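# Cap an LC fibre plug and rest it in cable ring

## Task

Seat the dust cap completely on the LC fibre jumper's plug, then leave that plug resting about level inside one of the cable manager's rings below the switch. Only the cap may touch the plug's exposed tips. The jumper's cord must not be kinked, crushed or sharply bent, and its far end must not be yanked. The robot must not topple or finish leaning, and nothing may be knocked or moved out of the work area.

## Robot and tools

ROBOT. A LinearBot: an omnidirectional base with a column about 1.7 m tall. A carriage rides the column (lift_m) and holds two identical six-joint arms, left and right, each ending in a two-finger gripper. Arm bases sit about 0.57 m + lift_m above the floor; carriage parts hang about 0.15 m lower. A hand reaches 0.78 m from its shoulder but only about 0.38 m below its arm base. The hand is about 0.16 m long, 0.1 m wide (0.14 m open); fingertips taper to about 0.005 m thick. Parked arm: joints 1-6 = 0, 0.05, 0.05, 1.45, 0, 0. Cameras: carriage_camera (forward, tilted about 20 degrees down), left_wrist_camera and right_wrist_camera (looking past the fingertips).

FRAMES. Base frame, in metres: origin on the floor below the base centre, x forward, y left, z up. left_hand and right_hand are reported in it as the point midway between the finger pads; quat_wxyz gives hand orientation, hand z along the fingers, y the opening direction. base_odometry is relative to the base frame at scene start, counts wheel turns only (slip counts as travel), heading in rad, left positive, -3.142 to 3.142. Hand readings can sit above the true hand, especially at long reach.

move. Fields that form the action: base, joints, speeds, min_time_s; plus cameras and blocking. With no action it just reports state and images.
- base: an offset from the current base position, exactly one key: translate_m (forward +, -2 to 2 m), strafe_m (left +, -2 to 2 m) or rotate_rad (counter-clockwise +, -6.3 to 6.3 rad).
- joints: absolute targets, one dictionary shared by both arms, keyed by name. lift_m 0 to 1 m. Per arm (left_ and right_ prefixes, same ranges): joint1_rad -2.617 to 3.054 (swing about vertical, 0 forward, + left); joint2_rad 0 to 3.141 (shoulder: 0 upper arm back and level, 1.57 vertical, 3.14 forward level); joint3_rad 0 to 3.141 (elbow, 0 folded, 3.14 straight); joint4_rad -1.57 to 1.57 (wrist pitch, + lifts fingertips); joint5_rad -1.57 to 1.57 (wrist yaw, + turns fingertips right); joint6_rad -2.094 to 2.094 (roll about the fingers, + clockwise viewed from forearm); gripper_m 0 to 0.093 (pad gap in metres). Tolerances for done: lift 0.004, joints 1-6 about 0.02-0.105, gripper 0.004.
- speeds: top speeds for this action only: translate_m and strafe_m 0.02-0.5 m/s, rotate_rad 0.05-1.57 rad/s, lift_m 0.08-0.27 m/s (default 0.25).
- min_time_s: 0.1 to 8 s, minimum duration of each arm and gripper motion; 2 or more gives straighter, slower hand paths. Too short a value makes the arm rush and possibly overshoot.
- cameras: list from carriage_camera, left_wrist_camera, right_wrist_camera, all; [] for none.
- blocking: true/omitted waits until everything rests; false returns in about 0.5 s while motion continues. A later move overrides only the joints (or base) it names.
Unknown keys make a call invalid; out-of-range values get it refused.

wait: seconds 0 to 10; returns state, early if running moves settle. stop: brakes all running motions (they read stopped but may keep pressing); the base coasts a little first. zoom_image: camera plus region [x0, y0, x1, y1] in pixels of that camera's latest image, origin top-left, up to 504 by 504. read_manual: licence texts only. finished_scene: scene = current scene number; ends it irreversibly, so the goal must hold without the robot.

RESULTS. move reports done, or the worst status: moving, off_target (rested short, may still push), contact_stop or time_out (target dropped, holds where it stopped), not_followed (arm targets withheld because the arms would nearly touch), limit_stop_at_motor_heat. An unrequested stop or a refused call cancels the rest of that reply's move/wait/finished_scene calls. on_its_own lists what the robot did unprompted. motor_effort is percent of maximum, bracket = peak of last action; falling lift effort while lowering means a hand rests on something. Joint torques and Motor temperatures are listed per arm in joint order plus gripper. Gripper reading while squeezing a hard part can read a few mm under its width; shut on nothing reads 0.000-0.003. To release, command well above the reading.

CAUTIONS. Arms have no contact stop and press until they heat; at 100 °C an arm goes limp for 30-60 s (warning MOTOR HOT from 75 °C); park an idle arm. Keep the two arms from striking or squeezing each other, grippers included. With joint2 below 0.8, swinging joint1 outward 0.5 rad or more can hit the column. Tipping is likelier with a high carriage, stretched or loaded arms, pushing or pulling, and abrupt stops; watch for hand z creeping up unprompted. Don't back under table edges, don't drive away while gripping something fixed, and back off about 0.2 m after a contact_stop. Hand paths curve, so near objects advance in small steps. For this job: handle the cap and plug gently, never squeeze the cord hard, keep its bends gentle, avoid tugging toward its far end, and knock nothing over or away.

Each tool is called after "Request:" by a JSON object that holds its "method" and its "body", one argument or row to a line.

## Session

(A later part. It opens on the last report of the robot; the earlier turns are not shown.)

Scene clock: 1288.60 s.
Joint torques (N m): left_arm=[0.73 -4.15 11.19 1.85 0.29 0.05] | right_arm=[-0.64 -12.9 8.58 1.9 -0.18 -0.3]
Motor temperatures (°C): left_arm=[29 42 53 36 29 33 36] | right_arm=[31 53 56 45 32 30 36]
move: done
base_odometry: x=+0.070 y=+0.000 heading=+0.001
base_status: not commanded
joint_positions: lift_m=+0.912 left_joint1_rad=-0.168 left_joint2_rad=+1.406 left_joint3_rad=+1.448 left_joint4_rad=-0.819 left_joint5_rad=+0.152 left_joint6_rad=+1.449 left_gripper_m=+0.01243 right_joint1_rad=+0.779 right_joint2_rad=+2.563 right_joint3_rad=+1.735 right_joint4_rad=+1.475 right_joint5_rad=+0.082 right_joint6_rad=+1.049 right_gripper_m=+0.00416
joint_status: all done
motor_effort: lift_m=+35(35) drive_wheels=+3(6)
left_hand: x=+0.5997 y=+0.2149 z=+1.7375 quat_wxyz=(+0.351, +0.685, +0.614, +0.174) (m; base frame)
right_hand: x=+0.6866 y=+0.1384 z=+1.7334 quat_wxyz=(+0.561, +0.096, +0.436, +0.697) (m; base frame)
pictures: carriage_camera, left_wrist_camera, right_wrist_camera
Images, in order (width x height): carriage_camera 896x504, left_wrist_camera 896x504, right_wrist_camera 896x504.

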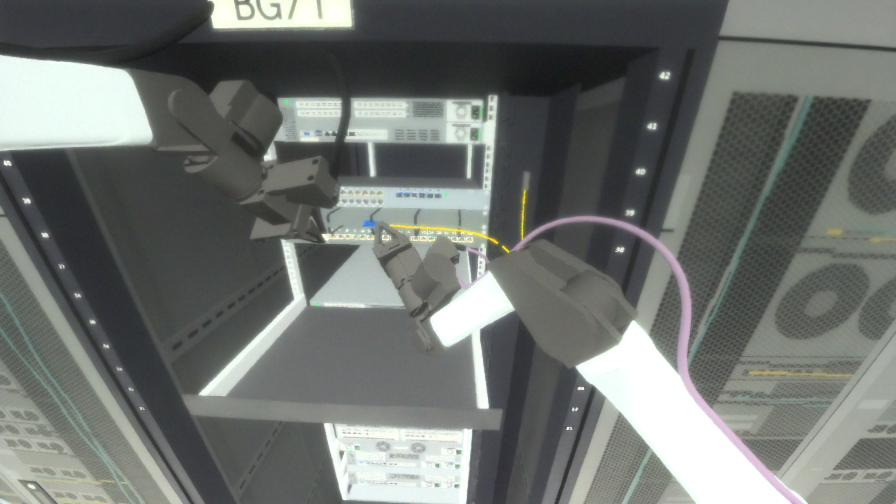

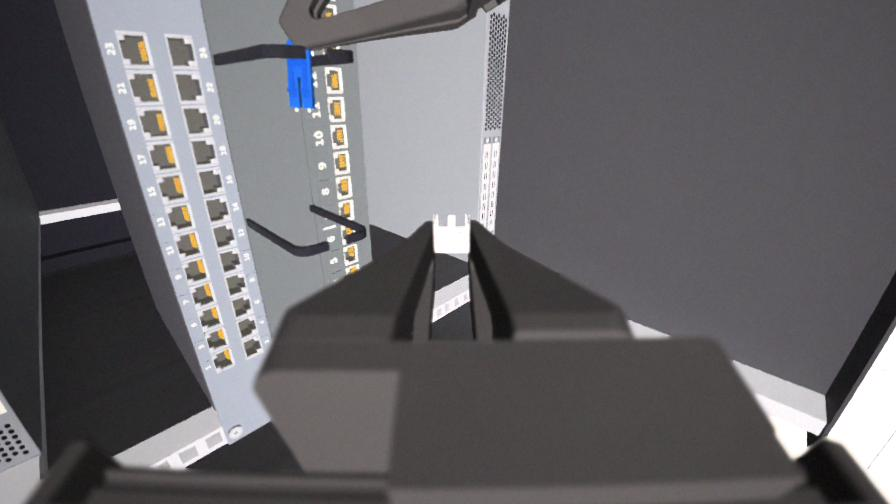

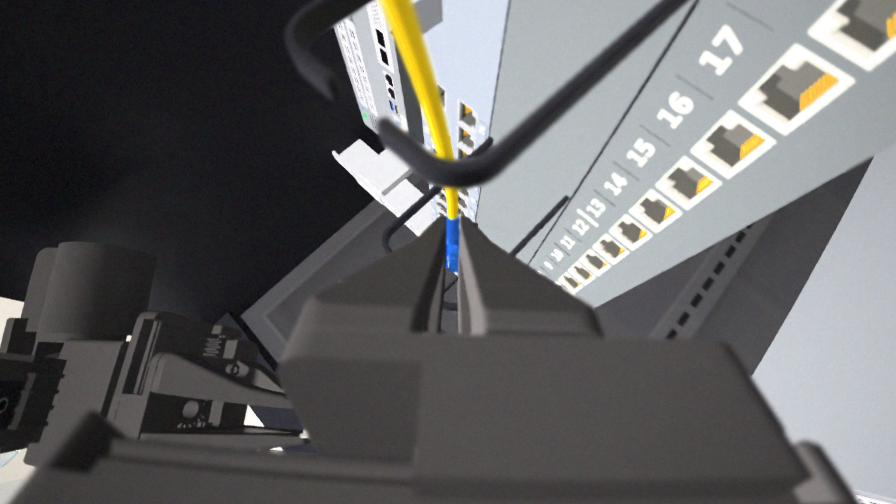

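Request:
{"method": "move", "body": {
  "joints": {"left_joint1_rad": -0.129, "left_joint2_rad": 1.659, "left_joint3_rad": 1.743, "left_joint4_rad": -0.833, "left_joint5_rad": 0.189, "left_joint6_rad": 1.520},
  "min_time_s": 3,
  "cameras": ["all"]
}}

Request:
{"method": "zoom_image", "body": {
  "camera": "left_wrist_camera",
  "region": [370, 60, 550, 270]
}}

Scene clock: 1376.03 s.
Joint torques (N m): left_arm=[0.7 -6.01 11.18 1.59 0.3 0.06] | right_arm=[-0.64 -12.9 8.57 1.9 -0.18 -0.3]
Motor temperatures (°C): left_arm=[29 42 60 40 29 33 37] | right_arm=[31 55 56 44 31 30 36]
move: done
base_odometry: x=+0.070 y=+0.000 heading=+0.001
base_status: not commanded
joint_positions: lift_m=+0.912 left_joint1_rad=-0.137 left_joint2_rad=+1.645 left_joint3_rad=+1.704 left_joint4_rad=-0.825 left_joint5_rad=+0.175 left_joint6_rad=+1.509 left_gripper_m=+0.01243 right_joint1_rad=+0.779 right_joint2_rad=+2.563 right_joint3_rad=+1.735 right_joint4_rad=+1.475 right_joint5_rad=+0.082 right_joint6_rad=+1.049 right_gripper_m=+0.00416
joint_status: all done
motor_effort: lift_m=+35(35) drive_wheels=+0(5)
left_hand: x=+0.6644 y=+0.2145 z=+1.7470 quat_wxyz=(+0.353, +0.695, +0.598, +0.185) (m; base frame)
right_hand: x=+0.6866 y=+0.1384 z=+1.7334 quat_wxyz=(+0.561, +0.096, +0.436, +0.697) (m; base frame)
pictures: carriage_camera, left_wrist_camera, right_wrist_camera
Images, in order (width x height): carriage_camera 896x504, left_wrist_camera 896x504, right_wrist_camera 896x504.

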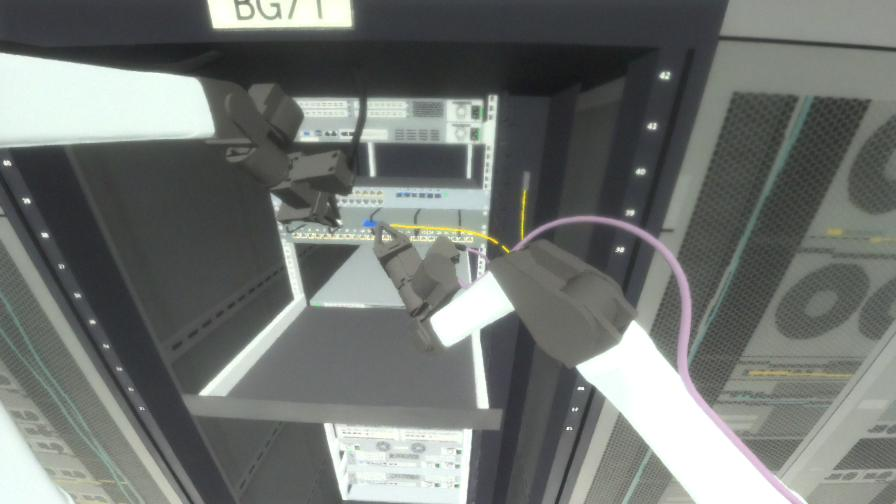

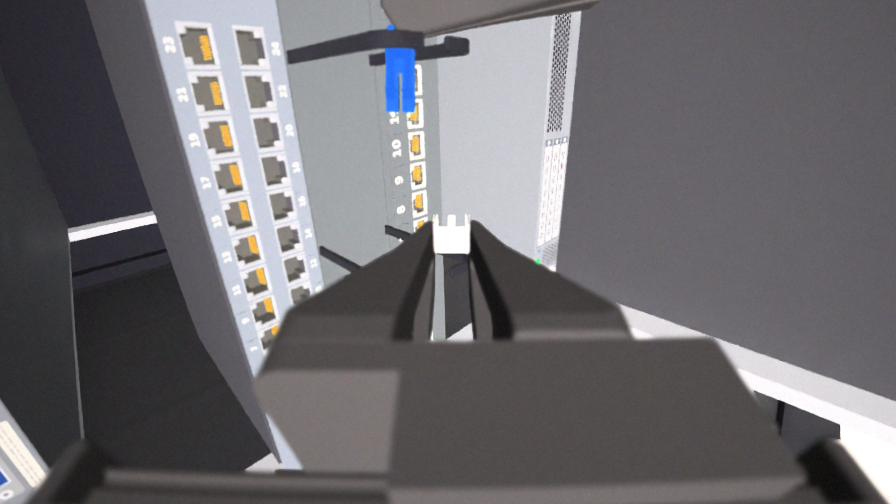

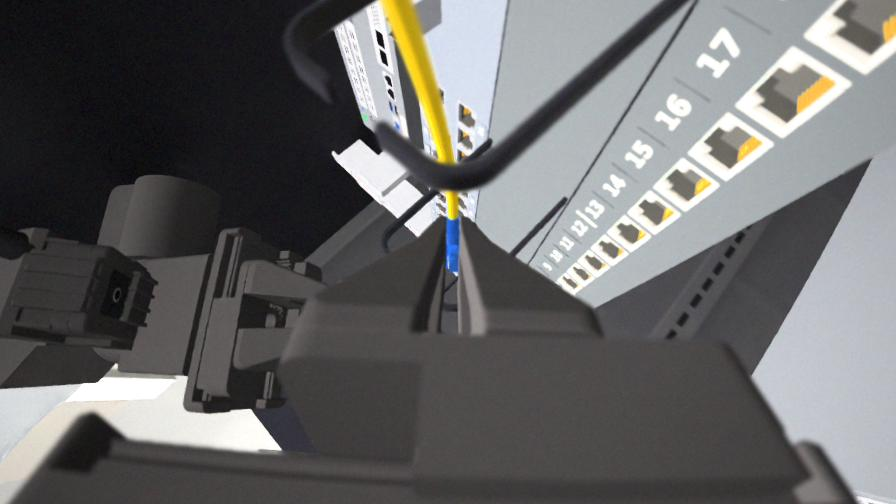

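Scaled by 2.400 from the camera's 896x504 image, which has a finer 1280x720 frame.

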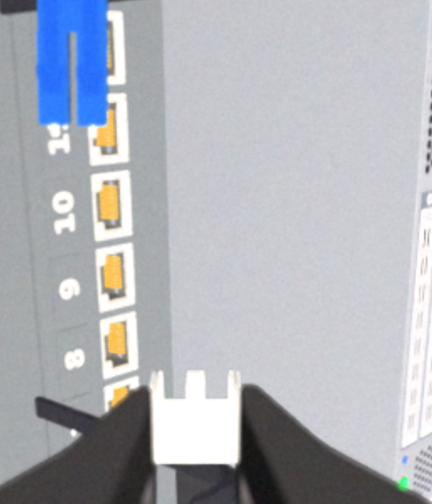

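Request:
{"method": "zoom_image", "body": {
  "camera": "left_wrist_camera",
  "region": [370, 20, 450, 125]
}}

Request:
{"method": "zoom_image", "body": {
  "camera": "left_wrist_camera",
  "region": [410, 190, 500, 270]
}}

Scaled by 4.800 from the camera's 896x504 image, which has a finer 1280x720 frame.

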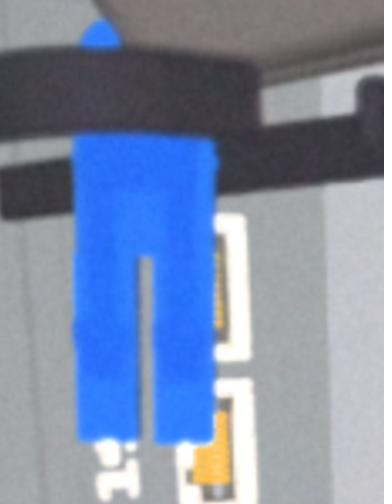

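Scaled by 5.600 from the camera's 896x504 image, which has a finer 1280x720 frame.

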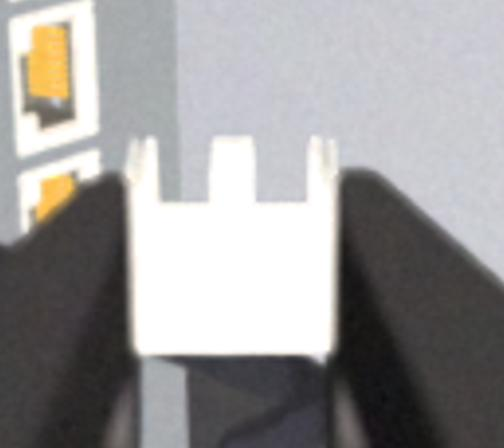

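Request:
{"method": "move", "body": {
  "joints": {"left_joint1_rad": -0.165, "left_joint2_rad": 1.828, "left_joint3_rad": 1.958, "left_joint4_rad": -0.912, "left_joint5_rad": 0.150, "left_joint6_rad": 1.528},
  "min_time_s": 3,
  "cameras": ["all"]
}}

Request:
{"method": "zoom_image", "body": {
  "camera": "left_wrist_camera",
  "region": [400, 90, 510, 270]
}}

Scene clock: 1440.63 s.
Joint torques (N m): left_arm=[-0.62 -7.2 11.03 1.56 0.05 0.07] | right_arm=[-0.64 -12.92 8.58 1.9 -0.18 -0.31]
Motor temperatures (°C): left_arm=[29 44 60 39 29 33 37] | right_arm=[31 56 56 43 31 30 36]
move: done
base_odometry: x=+0.070 y=+0.000 heading=+0.001
base_status: not commanded
joint_positions: lift_m=+0.912 left_joint1_rad=-0.157 left_joint2_rad=+1.813 left_joint3_rad=+1.920 left_joint4_rad=-0.904 left_joint5_rad=+0.164 left_joint6_rad=+1.517 left_gripper_m=+0.01243 right_joint1_rad=+0.779 right_joint2_rad=+2.563 right_joint3_rad=+1.735 right_joint4_rad=+1.475 right_joint5_rad=+0.082 right_joint6_rad=+1.049 right_gripper_m=+0.00416
joint_status: all done
motor_effort: lift_m=+35(35) drive_wheels=-2(5)
left_hand: x=+0.6969 y=+0.2020 z=+1.7460 quat_wxyz=(+0.340, +0.706, +0.595, +0.178) (m; base frame)
right_hand: x=+0.6866 y=+0.1384 z=+1.7334 quat_wxyz=(+0.561, +0.096, +0.436, +0.697) (m; base frame)
pictures: carriage_camera, left_wrist_camera, right_wrist_camera
Images, in order (width x height): carriage_camera 896x504, left_wrist_camera 896x504, right_wrist_camera 896x504.

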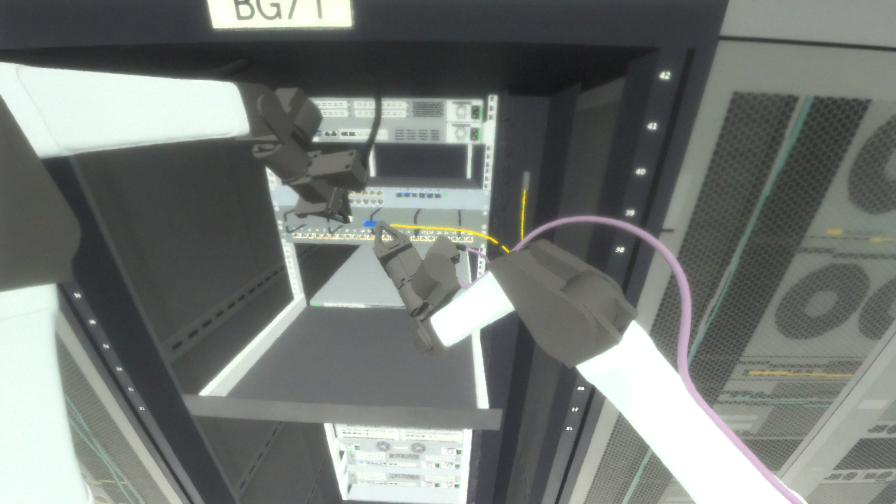

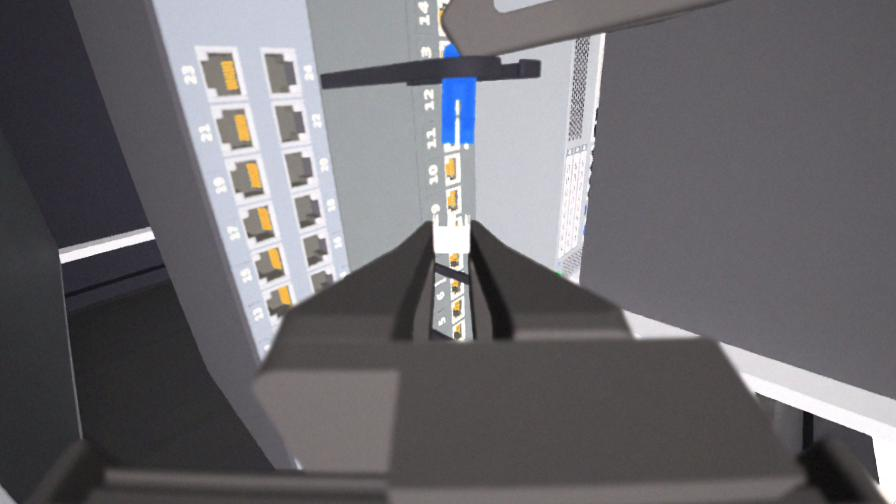

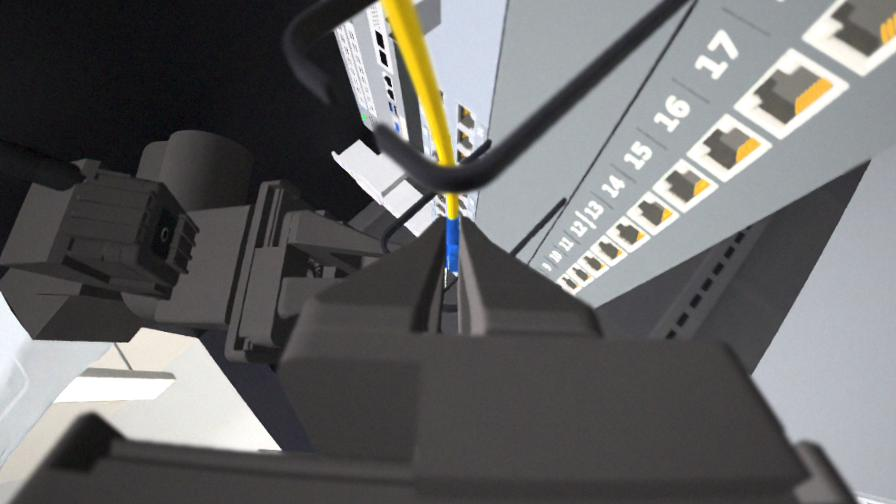

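Scaled by 2.800 from the camera's 896x504 image, which has a finer 1280x720 frame.

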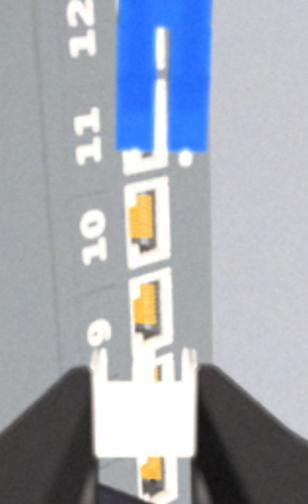

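Request:
{"method": "zoom_image", "body": {
  "camera": "left_wrist_camera",
  "region": [420, 60, 500, 160]
}}

Request:
{"method": "zoom_image", "body": {
  "camera": "left_wrist_camera",
  "region": [410, 190, 500, 270]
}}

Request:
{"method": "zoom_image", "body": {
  "camera": "right_wrist_camera",
  "region": [400, 190, 510, 310]
}}

Scaled by 5.040 from the camera's 896x504 image, which has a finer 1280x720 frame.

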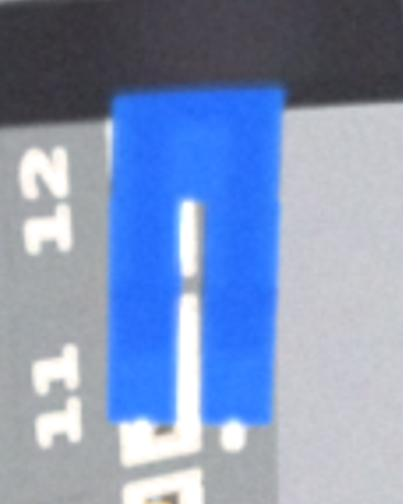

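Scaled by 5.600 from the camera's 896x504 image, which has a finer 1280x720 frame.

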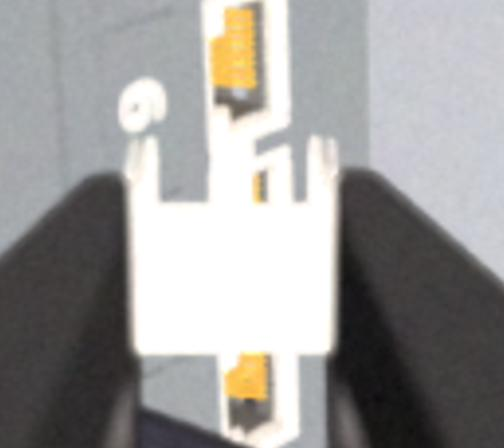

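Scaled by 4.200 from the camera's 896x504 image, which has a finer 1280x720 frame.

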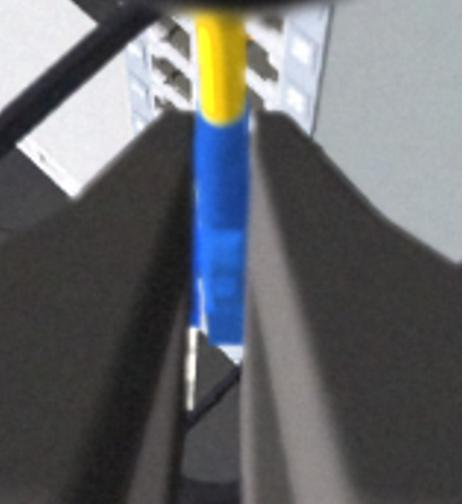

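Request:
{"method": "move", "body": {
  "joints": {"left_joint1_rad": -0.135, "left_joint2_rad": 1.72, "left_joint3_rad": 1.80, "left_joint4_rad": -0.86, "left_joint5_rad": 0.14, "left_joint6_rad": 1.50},
  "min_time_s": 1.5
}}

Request:
{"method": "move", "body": {
  "joints": {"left_joint1_rad": -0.165, "left_joint2_rad": 1.8345, "left_joint3_rad": 1.952, "left_joint4_rad": -0.902, "left_joint5_rad": 0.1756, "left_joint6_rad": 1.548},
  "min_time_s": 2,
  "cameras": ["all"]
}}

Request:
{"method": "zoom_image", "body": {
  "camera": "left_wrist_camera",
  "region": [420, 60, 500, 160]
}}

Request:
{"method": "zoom_image", "body": {
  "camera": "right_wrist_camera",
  "region": [400, 190, 510, 310]
}}

Scene clock: 1513.70 s.
Joint torques (N m): left_arm=[0.72 -11.11 6.22 1.81 0.04 -0.15] | right_arm=[-0.62 -12.9 8.59 1.9 -0.18 -0.31]
Motor temperatures (°C): left_arm=[29 45 67 41 29 33 37] | right_arm=[31 58 57 43 31 30 36]
move: done
base_odometry: x=+0.070 y=+0.000 heading=+0.001
base_status: not commanded
joint_positions: lift_m=+0.912 left_joint1_rad=-0.143 left_joint2_rad=+1.757 left_joint3_rad=+1.817 left_joint4_rad=-0.876 left_joint5_rad=+0.154 left_joint6_rad=+1.512 left_gripper_m=+0.01243 right_joint1_rad=+0.779 right_joint2_rad=+2.563 right_joint3_rad=+1.735 right_joint4_rad=+1.476 right_joint5_rad=+0.082 right_joint6_rad=+1.049 right_gripper_m=+0.00416
joint_status: all done
motor_effort: lift_m=+35(35) drive_wheels=+2(6)
left_hand: x=+0.6848 y=+0.2123 z=+1.7342 quat_wxyz=(+0.330, +0.702, +0.606, +0.177) (m; base frame)
right_hand: x=+0.6866 y=+0.1383 z=+1.7334 quat_wxyz=(+0.561, +0.096, +0.436, +0.697) (m; base frame)
pictures: none

Scene clock: 1516.00 s.
Joint torques (N m): left_arm=[-0.61 -7.31 11.03 1.55 0.3 0.08] | right_arm=[-0.64 -12.9 8.57 1.91 -0.17 -0.31]
Motor temperatures (°C): left_arm=[29 45 66 41 29 33 37] | right_arm=[31 58 57 43 31 30 36]
move: done
base_odometry: x=+0.070 y=+0.000 heading=+0.001
base_status: not commanded
joint_positions: lift_m=+0.912 left_joint1_rad=-0.157 left_joint2_rad=+1.819 left_joint3_rad=+1.914 left_joint4_rad=-0.894 left_joint5_rad=+0.162 left_joint6_rad=+1.537 left_gripper_m=+0.01243 right_joint1_rad=+0.779 right_joint2_rad=+2.563 right_joint3_rad=+1.735 right_joint4_rad=+1.476 right_joint5_rad=+0.082 right_joint6_rad=+1.049 right_gripper_m=+0.00416
joint_status: all done
motor_effort: lift_m=+35(35) drive_wheels=+1(5)
left_hand: x=+0.6994 y=+0.2021 z=+1.7422 quat_wxyz=(+0.337, +0.712, +0.589, +0.181) (m; base frame)
right_hand: x=+0.6866 y=+0.1383 z=+1.7334 quat_wxyz=(+0.561, +0.096, +0.436, +0.697) (m; base frame)
pictures: carriage_camera, left_wrist_camera, right_wrist_camera
Images, in order (width x height): carriage_camera 896x504, left_wrist_camera 896x504, right_wrist_camera 896x504.

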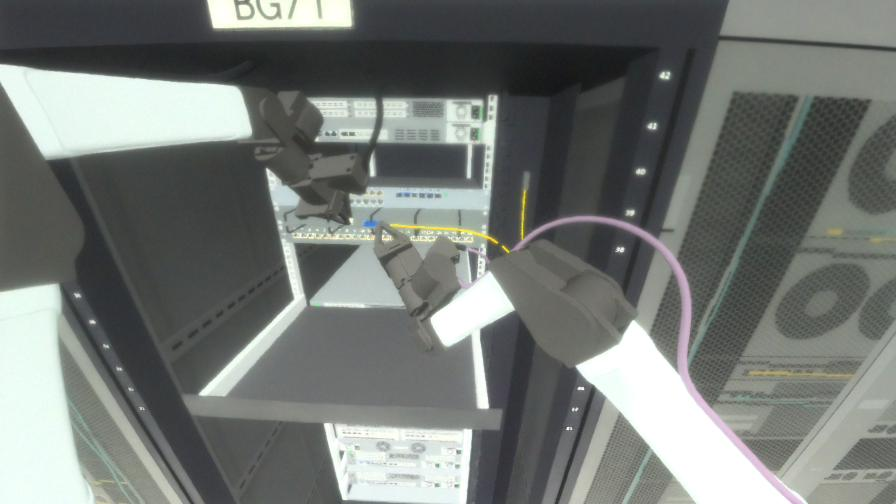

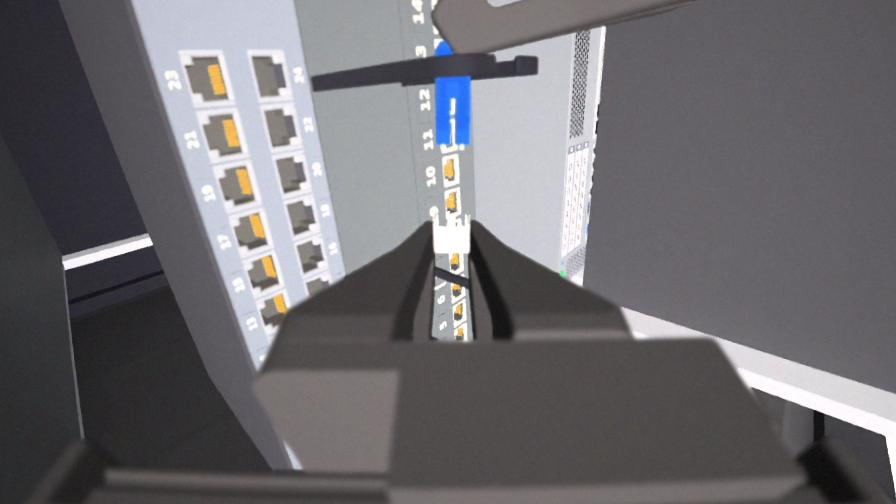

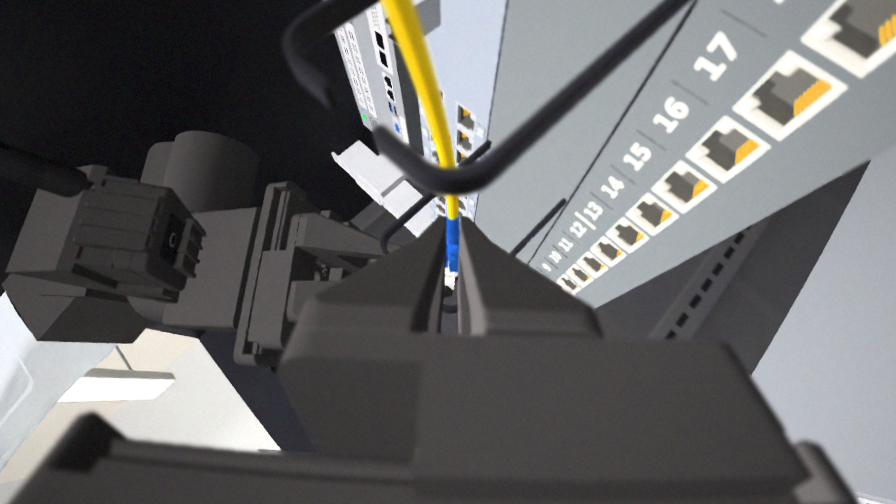

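Scaled by 5.040 from the camera's 896x504 image, which has a finer 1280x720 frame.

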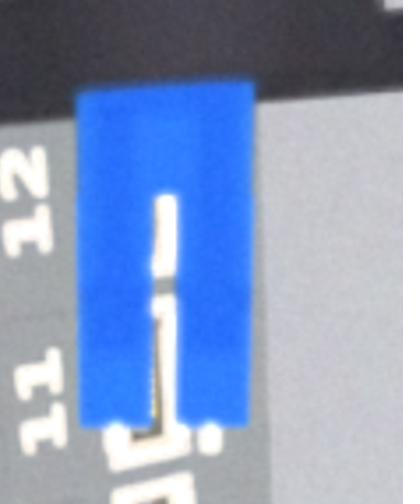

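Scaled by 4.200 from the camera's 896x504 image, which has a finer 1280x720 frame.

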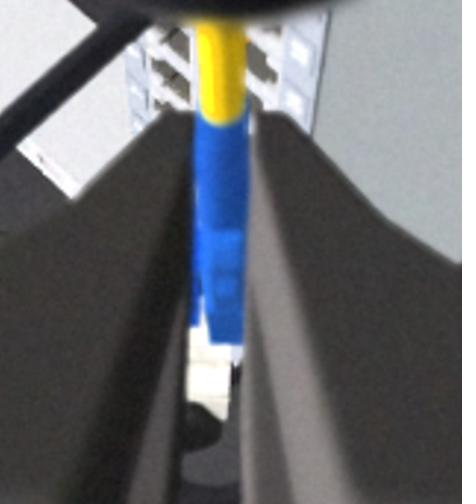

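Request:
{"method": "zoom_image", "body": {
  "camera": "right_wrist_camera",
  "region": [436, 236, 468, 296]
}}

Request:
{"method": "zoom_image", "body": {
  "camera": "carriage_camera",
  "region": [290, 170, 420, 260]
}}

Scaled by 8.400 from the camera's 896x504 image, which has a finer 1280x720 frame.

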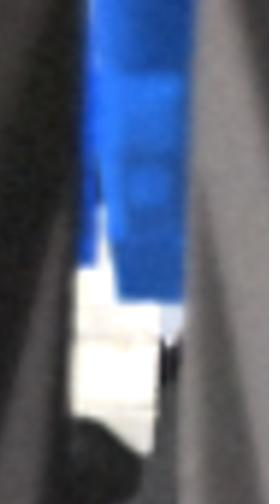

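Scaled by 3.877 from the camera's 896x504 image, which has a finer 1280x720 frame.

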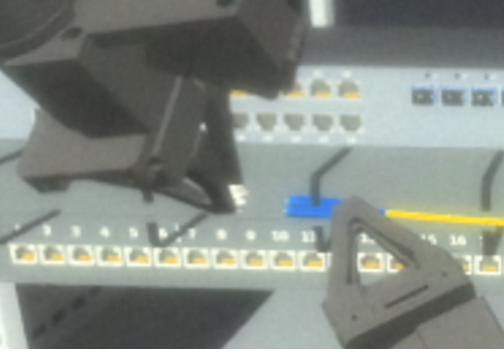

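Request:
{"method": "move", "body": {
  "joints": {"left_joint1_rad": -0.203, "left_joint2_rad": 1.851, "left_joint3_rad": 1.9555, "left_joint4_rad": -0.864, "left_joint5_rad": 0.1214, "left_joint6_rad": 1.499},
  "min_time_s": 2,
  "cameras": ["all"]
}}

Request:
{"method": "zoom_image", "body": {
  "camera": "left_wrist_camera",
  "region": [410, 110, 500, 270]
}}

Request:
{"method": "zoom_image", "body": {
  "camera": "right_wrist_camera",
  "region": [430, 216, 474, 296]
}}

Request:
{"method": "zoom_image", "body": {
  "camera": "carriage_camera",
  "region": [320, 190, 400, 250]
}}

Scene clock: 1580.27 s.
Joint torques (N m): left_arm=[-0.59 -7.42 11.37 1.81 0.04 -0.15] | right_arm=[-0.64 -12.9 8.57 1.91 -0.17 -0.3]
Motor temperatures (°C): left_arm=[29 47 68 40 29 33 37] | right_arm=[31 59 57 43 31 30 36]
move: done
base_odometry: x=+0.070 y=+0.000 heading=+0.001
base_status: not commanded
joint_positions: lift_m=+0.912 left_joint1_rad=-0.195 left_joint2_rad=+1.835 left_joint3_rad=+1.914 left_joint4_rad=-0.879 left_joint5_rad=+0.135 left_joint6_rad=+1.510 left_gripper_m=+0.01243 right_joint1_rad=+0.779 right_joint2_rad=+2.563 right_joint3_rad=+1.735 right_joint4_rad=+1.476 right_joint5_rad=+0.082 right_joint6_rad=+1.049 right_gripper_m=+0.00416
joint_status: all done
motor_effort: lift_m=+35(35) drive_wheels=-3(5)
left_hand: x=+0.7013 y=+0.1870 z=+1.7365 quat_wxyz=(+0.335, +0.713, +0.589, +0.180) (m; base frame)
right_hand: x=+0.6866 y=+0.1383 z=+1.7334 quat_wxyz=(+0.561, +0.096, +0.436, +0.697) (m; base frame)
pictures: carriage_camera, left_wrist_camera, right_wrist_camera
Images, in order (width x height): carriage_camera 896x504, left_wrist_camera 896x504, right_wrist_camera 896x504.

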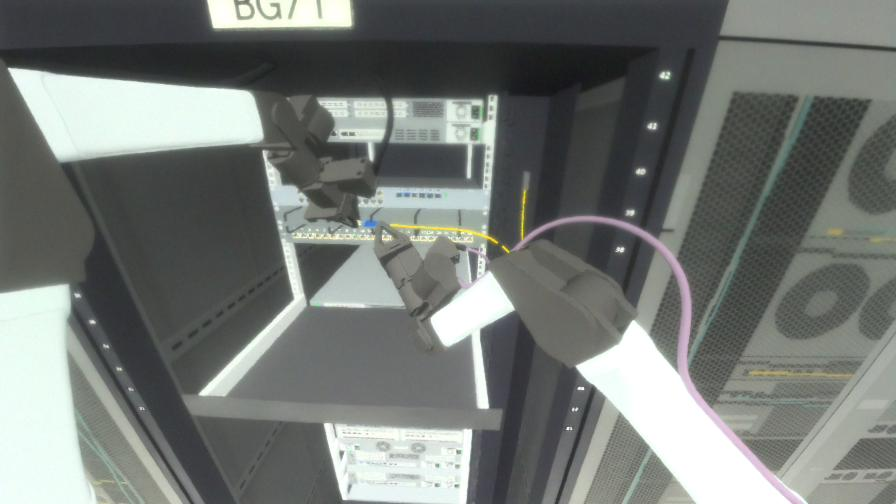

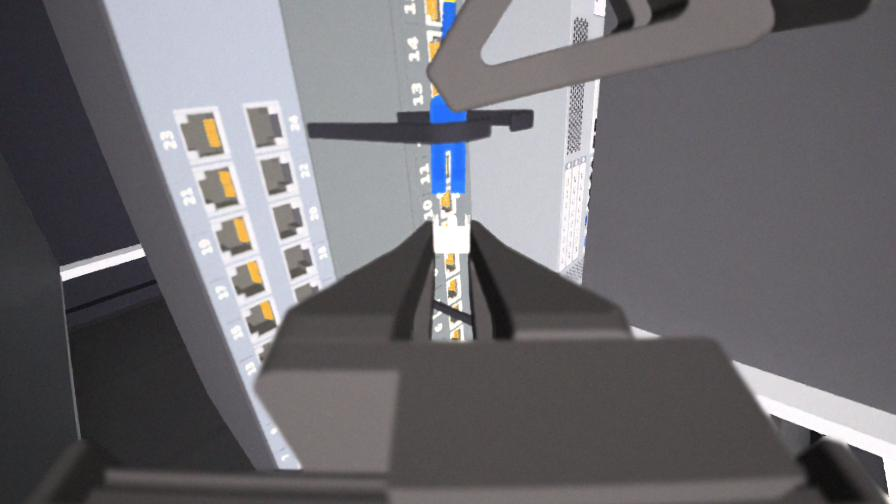

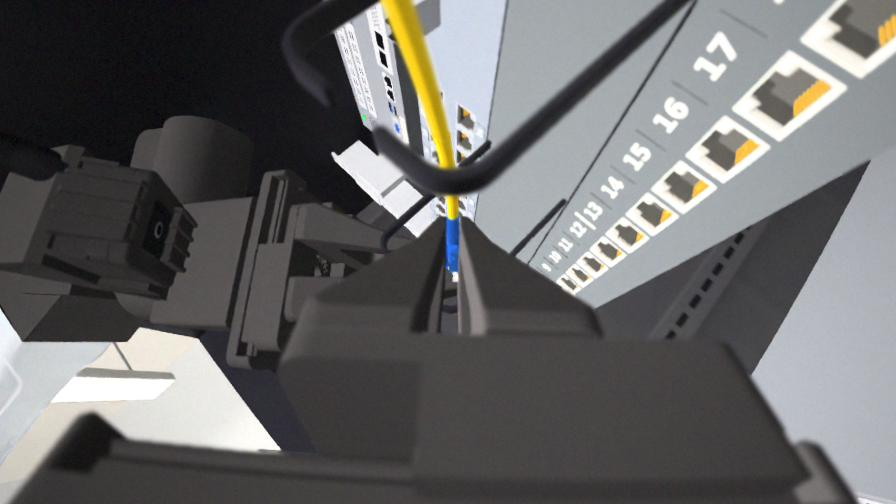

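Scaled by 3.150 from the camera's 896x504 image, which has a finer 1280x720 frame.

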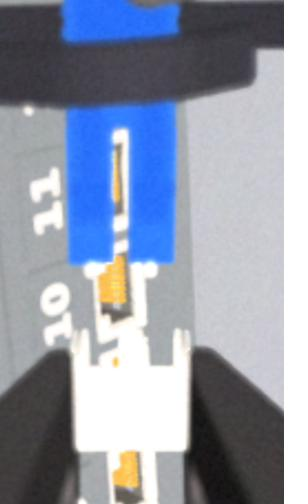

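Scaled by 6.300 from the camera's 896x504 image, which has a finer 1280x720 frame.

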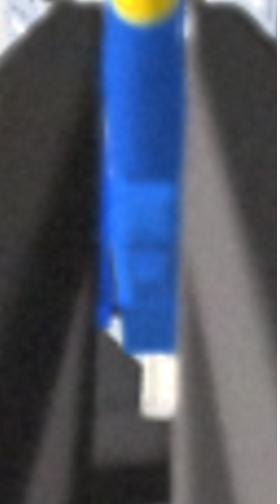

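Scaled by 6.300 from the camera's 896x504 image, which has a finer 1280x720 frame.

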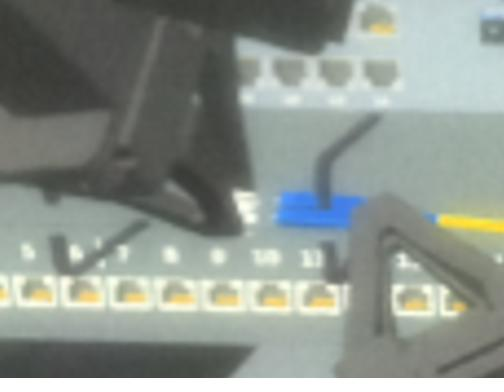

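Request:
{"method": "move", "body": {
  "joints": {"left_joint1_rad": -0.185, "left_joint2_rad": 1.80, "left_joint3_rad": 1.85, "left_joint4_rad": -0.92, "left_joint5_rad": 0.15, "left_joint6_rad": 1.53},
  "min_time_s": 1.5
}}

Request:
{"method": "move", "body": {
  "joints": {"left_joint1_rad": -0.214, "left_joint2_rad": 1.851, "left_joint3_rad": 1.956, "left_joint4_rad": -0.863, "left_joint5_rad": 0.114, "left_joint6_rad": 1.491},
  "min_time_s": 2.5,
  "cameras": ["all"]
}}

Request:
{"method": "zoom_image", "body": {
  "camera": "left_wrist_camera",
  "region": [410, 130, 500, 270]
}}

Request:
{"method": "zoom_image", "body": {
  "camera": "right_wrist_camera",
  "region": [430, 216, 474, 296]
}}

Request:
{"method": "zoom_image", "body": {
  "camera": "carriage_camera",
  "region": [320, 190, 400, 250]
}}

Scene clock: 1635.83 s.
Joint torques (N m): left_arm=[0.61 -11.56 6.3 1.42 0.29 0.08] | right_arm=[-0.62 -12.9 8.58 1.91 -0.18 -0.3]
Motor temperatures (°C): left_arm=[29 47 69 43 29 33 37] | right_arm=[31 59 57 42 31 30 36]
move: done
base_odometry: x=+0.070 y=+0.000 heading=+0.001
base_status: not commanded
joint_positions: lift_m=+0.912 left_joint1_rad=-0.192 left_joint2_rad=+1.835 left_joint3_rad=+1.866 left_joint4_rad=-0.912 left_joint5_rad=+0.136 left_joint6_rad=+1.519 left_gripper_m=+0.01243 right_joint1_rad=+0.779 right_joint2_rad=+2.563 right_joint3_rad=+1.735 right_joint4_rad=+1.476 right_joint5_rad=+0.082 right_joint6_rad=+1.049 right_gripper_m=+0.00416
joint_status: all done
motor_effort: lift_m=+35(35) drive_wheels=+3(6)
left_hand: x=+0.6906 y=+0.1906 z=+1.7117 quat_wxyz=(+0.305, +0.724, +0.599, +0.157) (m; base frame)
right_hand: x=+0.6866 y=+0.1383 z=+1.7334 quat_wxyz=(+0.561, +0.096, +0.436, +0.697) (m; base frame)
pictures: none

Scene clock: 1638.63 s.
Joint torques (N m): left_arm=[-0.62 -7.43 11.04 1.82 0.03 -0.14] | right_arm=[-0.65 -12.92 8.57 1.9 -0.17 -0.3]
Motor temperatures (°C): left_arm=[29 47 68 43 29 33 37] | right_arm=[31 59 57 42 31 30 36]
move: done
base_odometry: x=+0.070 y=+0.000 heading=+0.001
base_status: not commanded
joint_positions: lift_m=+0.912 left_joint1_rad=-0.206 left_joint2_rad=+1.835 left_joint3_rad=+1.918 left_joint4_rad=-0.878 left_joint5_rad=+0.127 left_joint6_rad=+1.502 left_gripper_m=+0.01243 right_joint1_rad=+0.779 right_joint2_rad=+2.563 right_joint3_rad=+1.735 right_joint4_rad=+1.476 right_joint5_rad=+0.082 right_joint6_rad=+1.049 right_gripper_m=+0.00416
joint_status: all done
motor_effort: lift_m=+35(35) drive_wheels=+3(7)
left_hand: x=+0.7010 y=+0.1829 z=+1.7382 quat_wxyz=(+0.336, +0.712, +0.589, +0.181) (m; base frame)
right_hand: x=+0.6866 y=+0.1383 z=+1.7334 quat_wxyz=(+0.561, +0.096, +0.436, +0.697) (m; base frame)
pictures: carriage_camera, left_wrist_camera, right_wrist_camera
Images, in order (width x height): carriage_camera 896x504, left_wrist_camera 896x504, right_wrist_camera 896x504.

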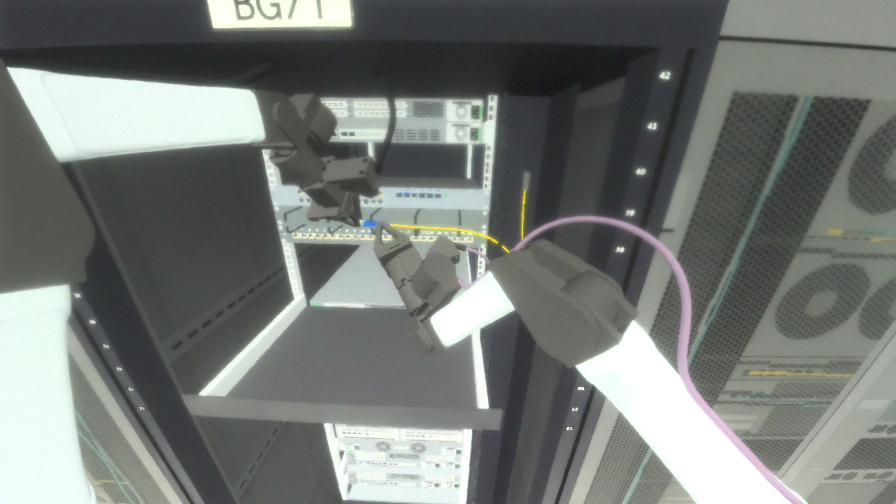

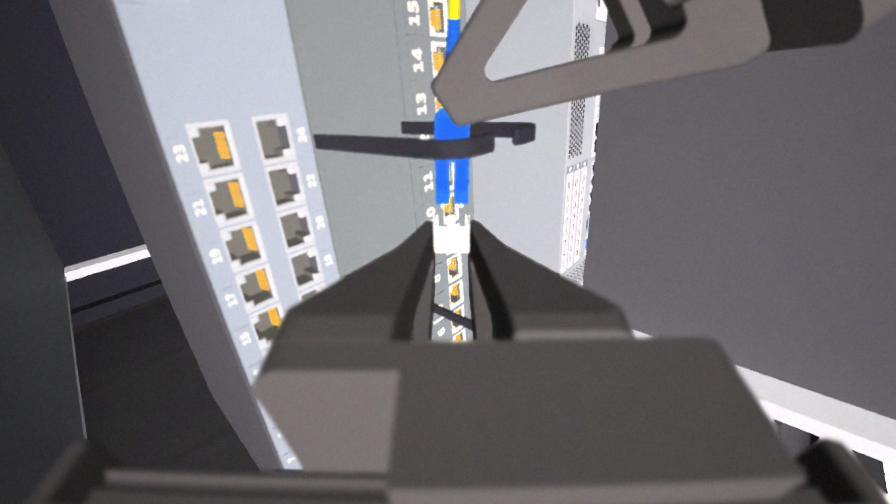

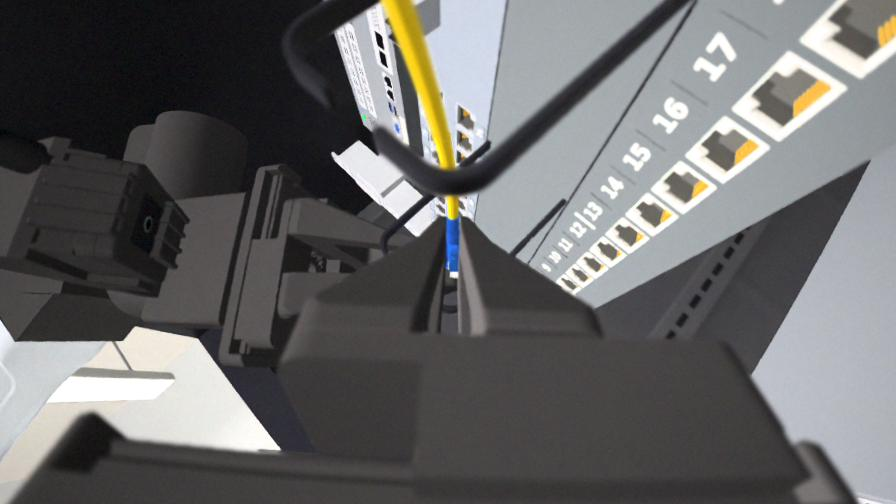

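Scaled by 3.600 from the camera's 896x504 image, which has a finer 1280x720 frame.

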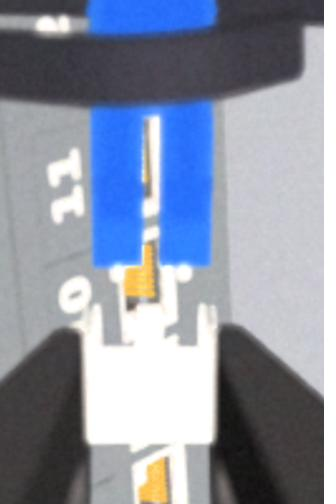

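Scaled by 6.300 from the camera's 896x504 image, which has a finer 1280x720 frame.

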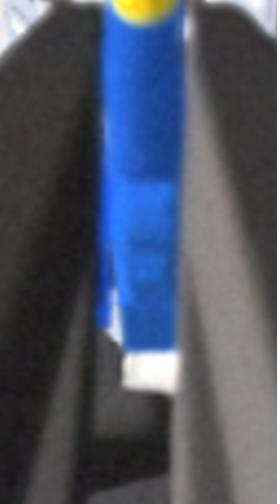

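Scaled by 6.300 from the camera's 896x504 image, which has a finer 1280x720 frame.

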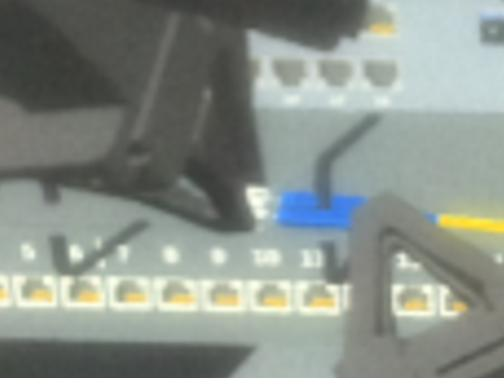

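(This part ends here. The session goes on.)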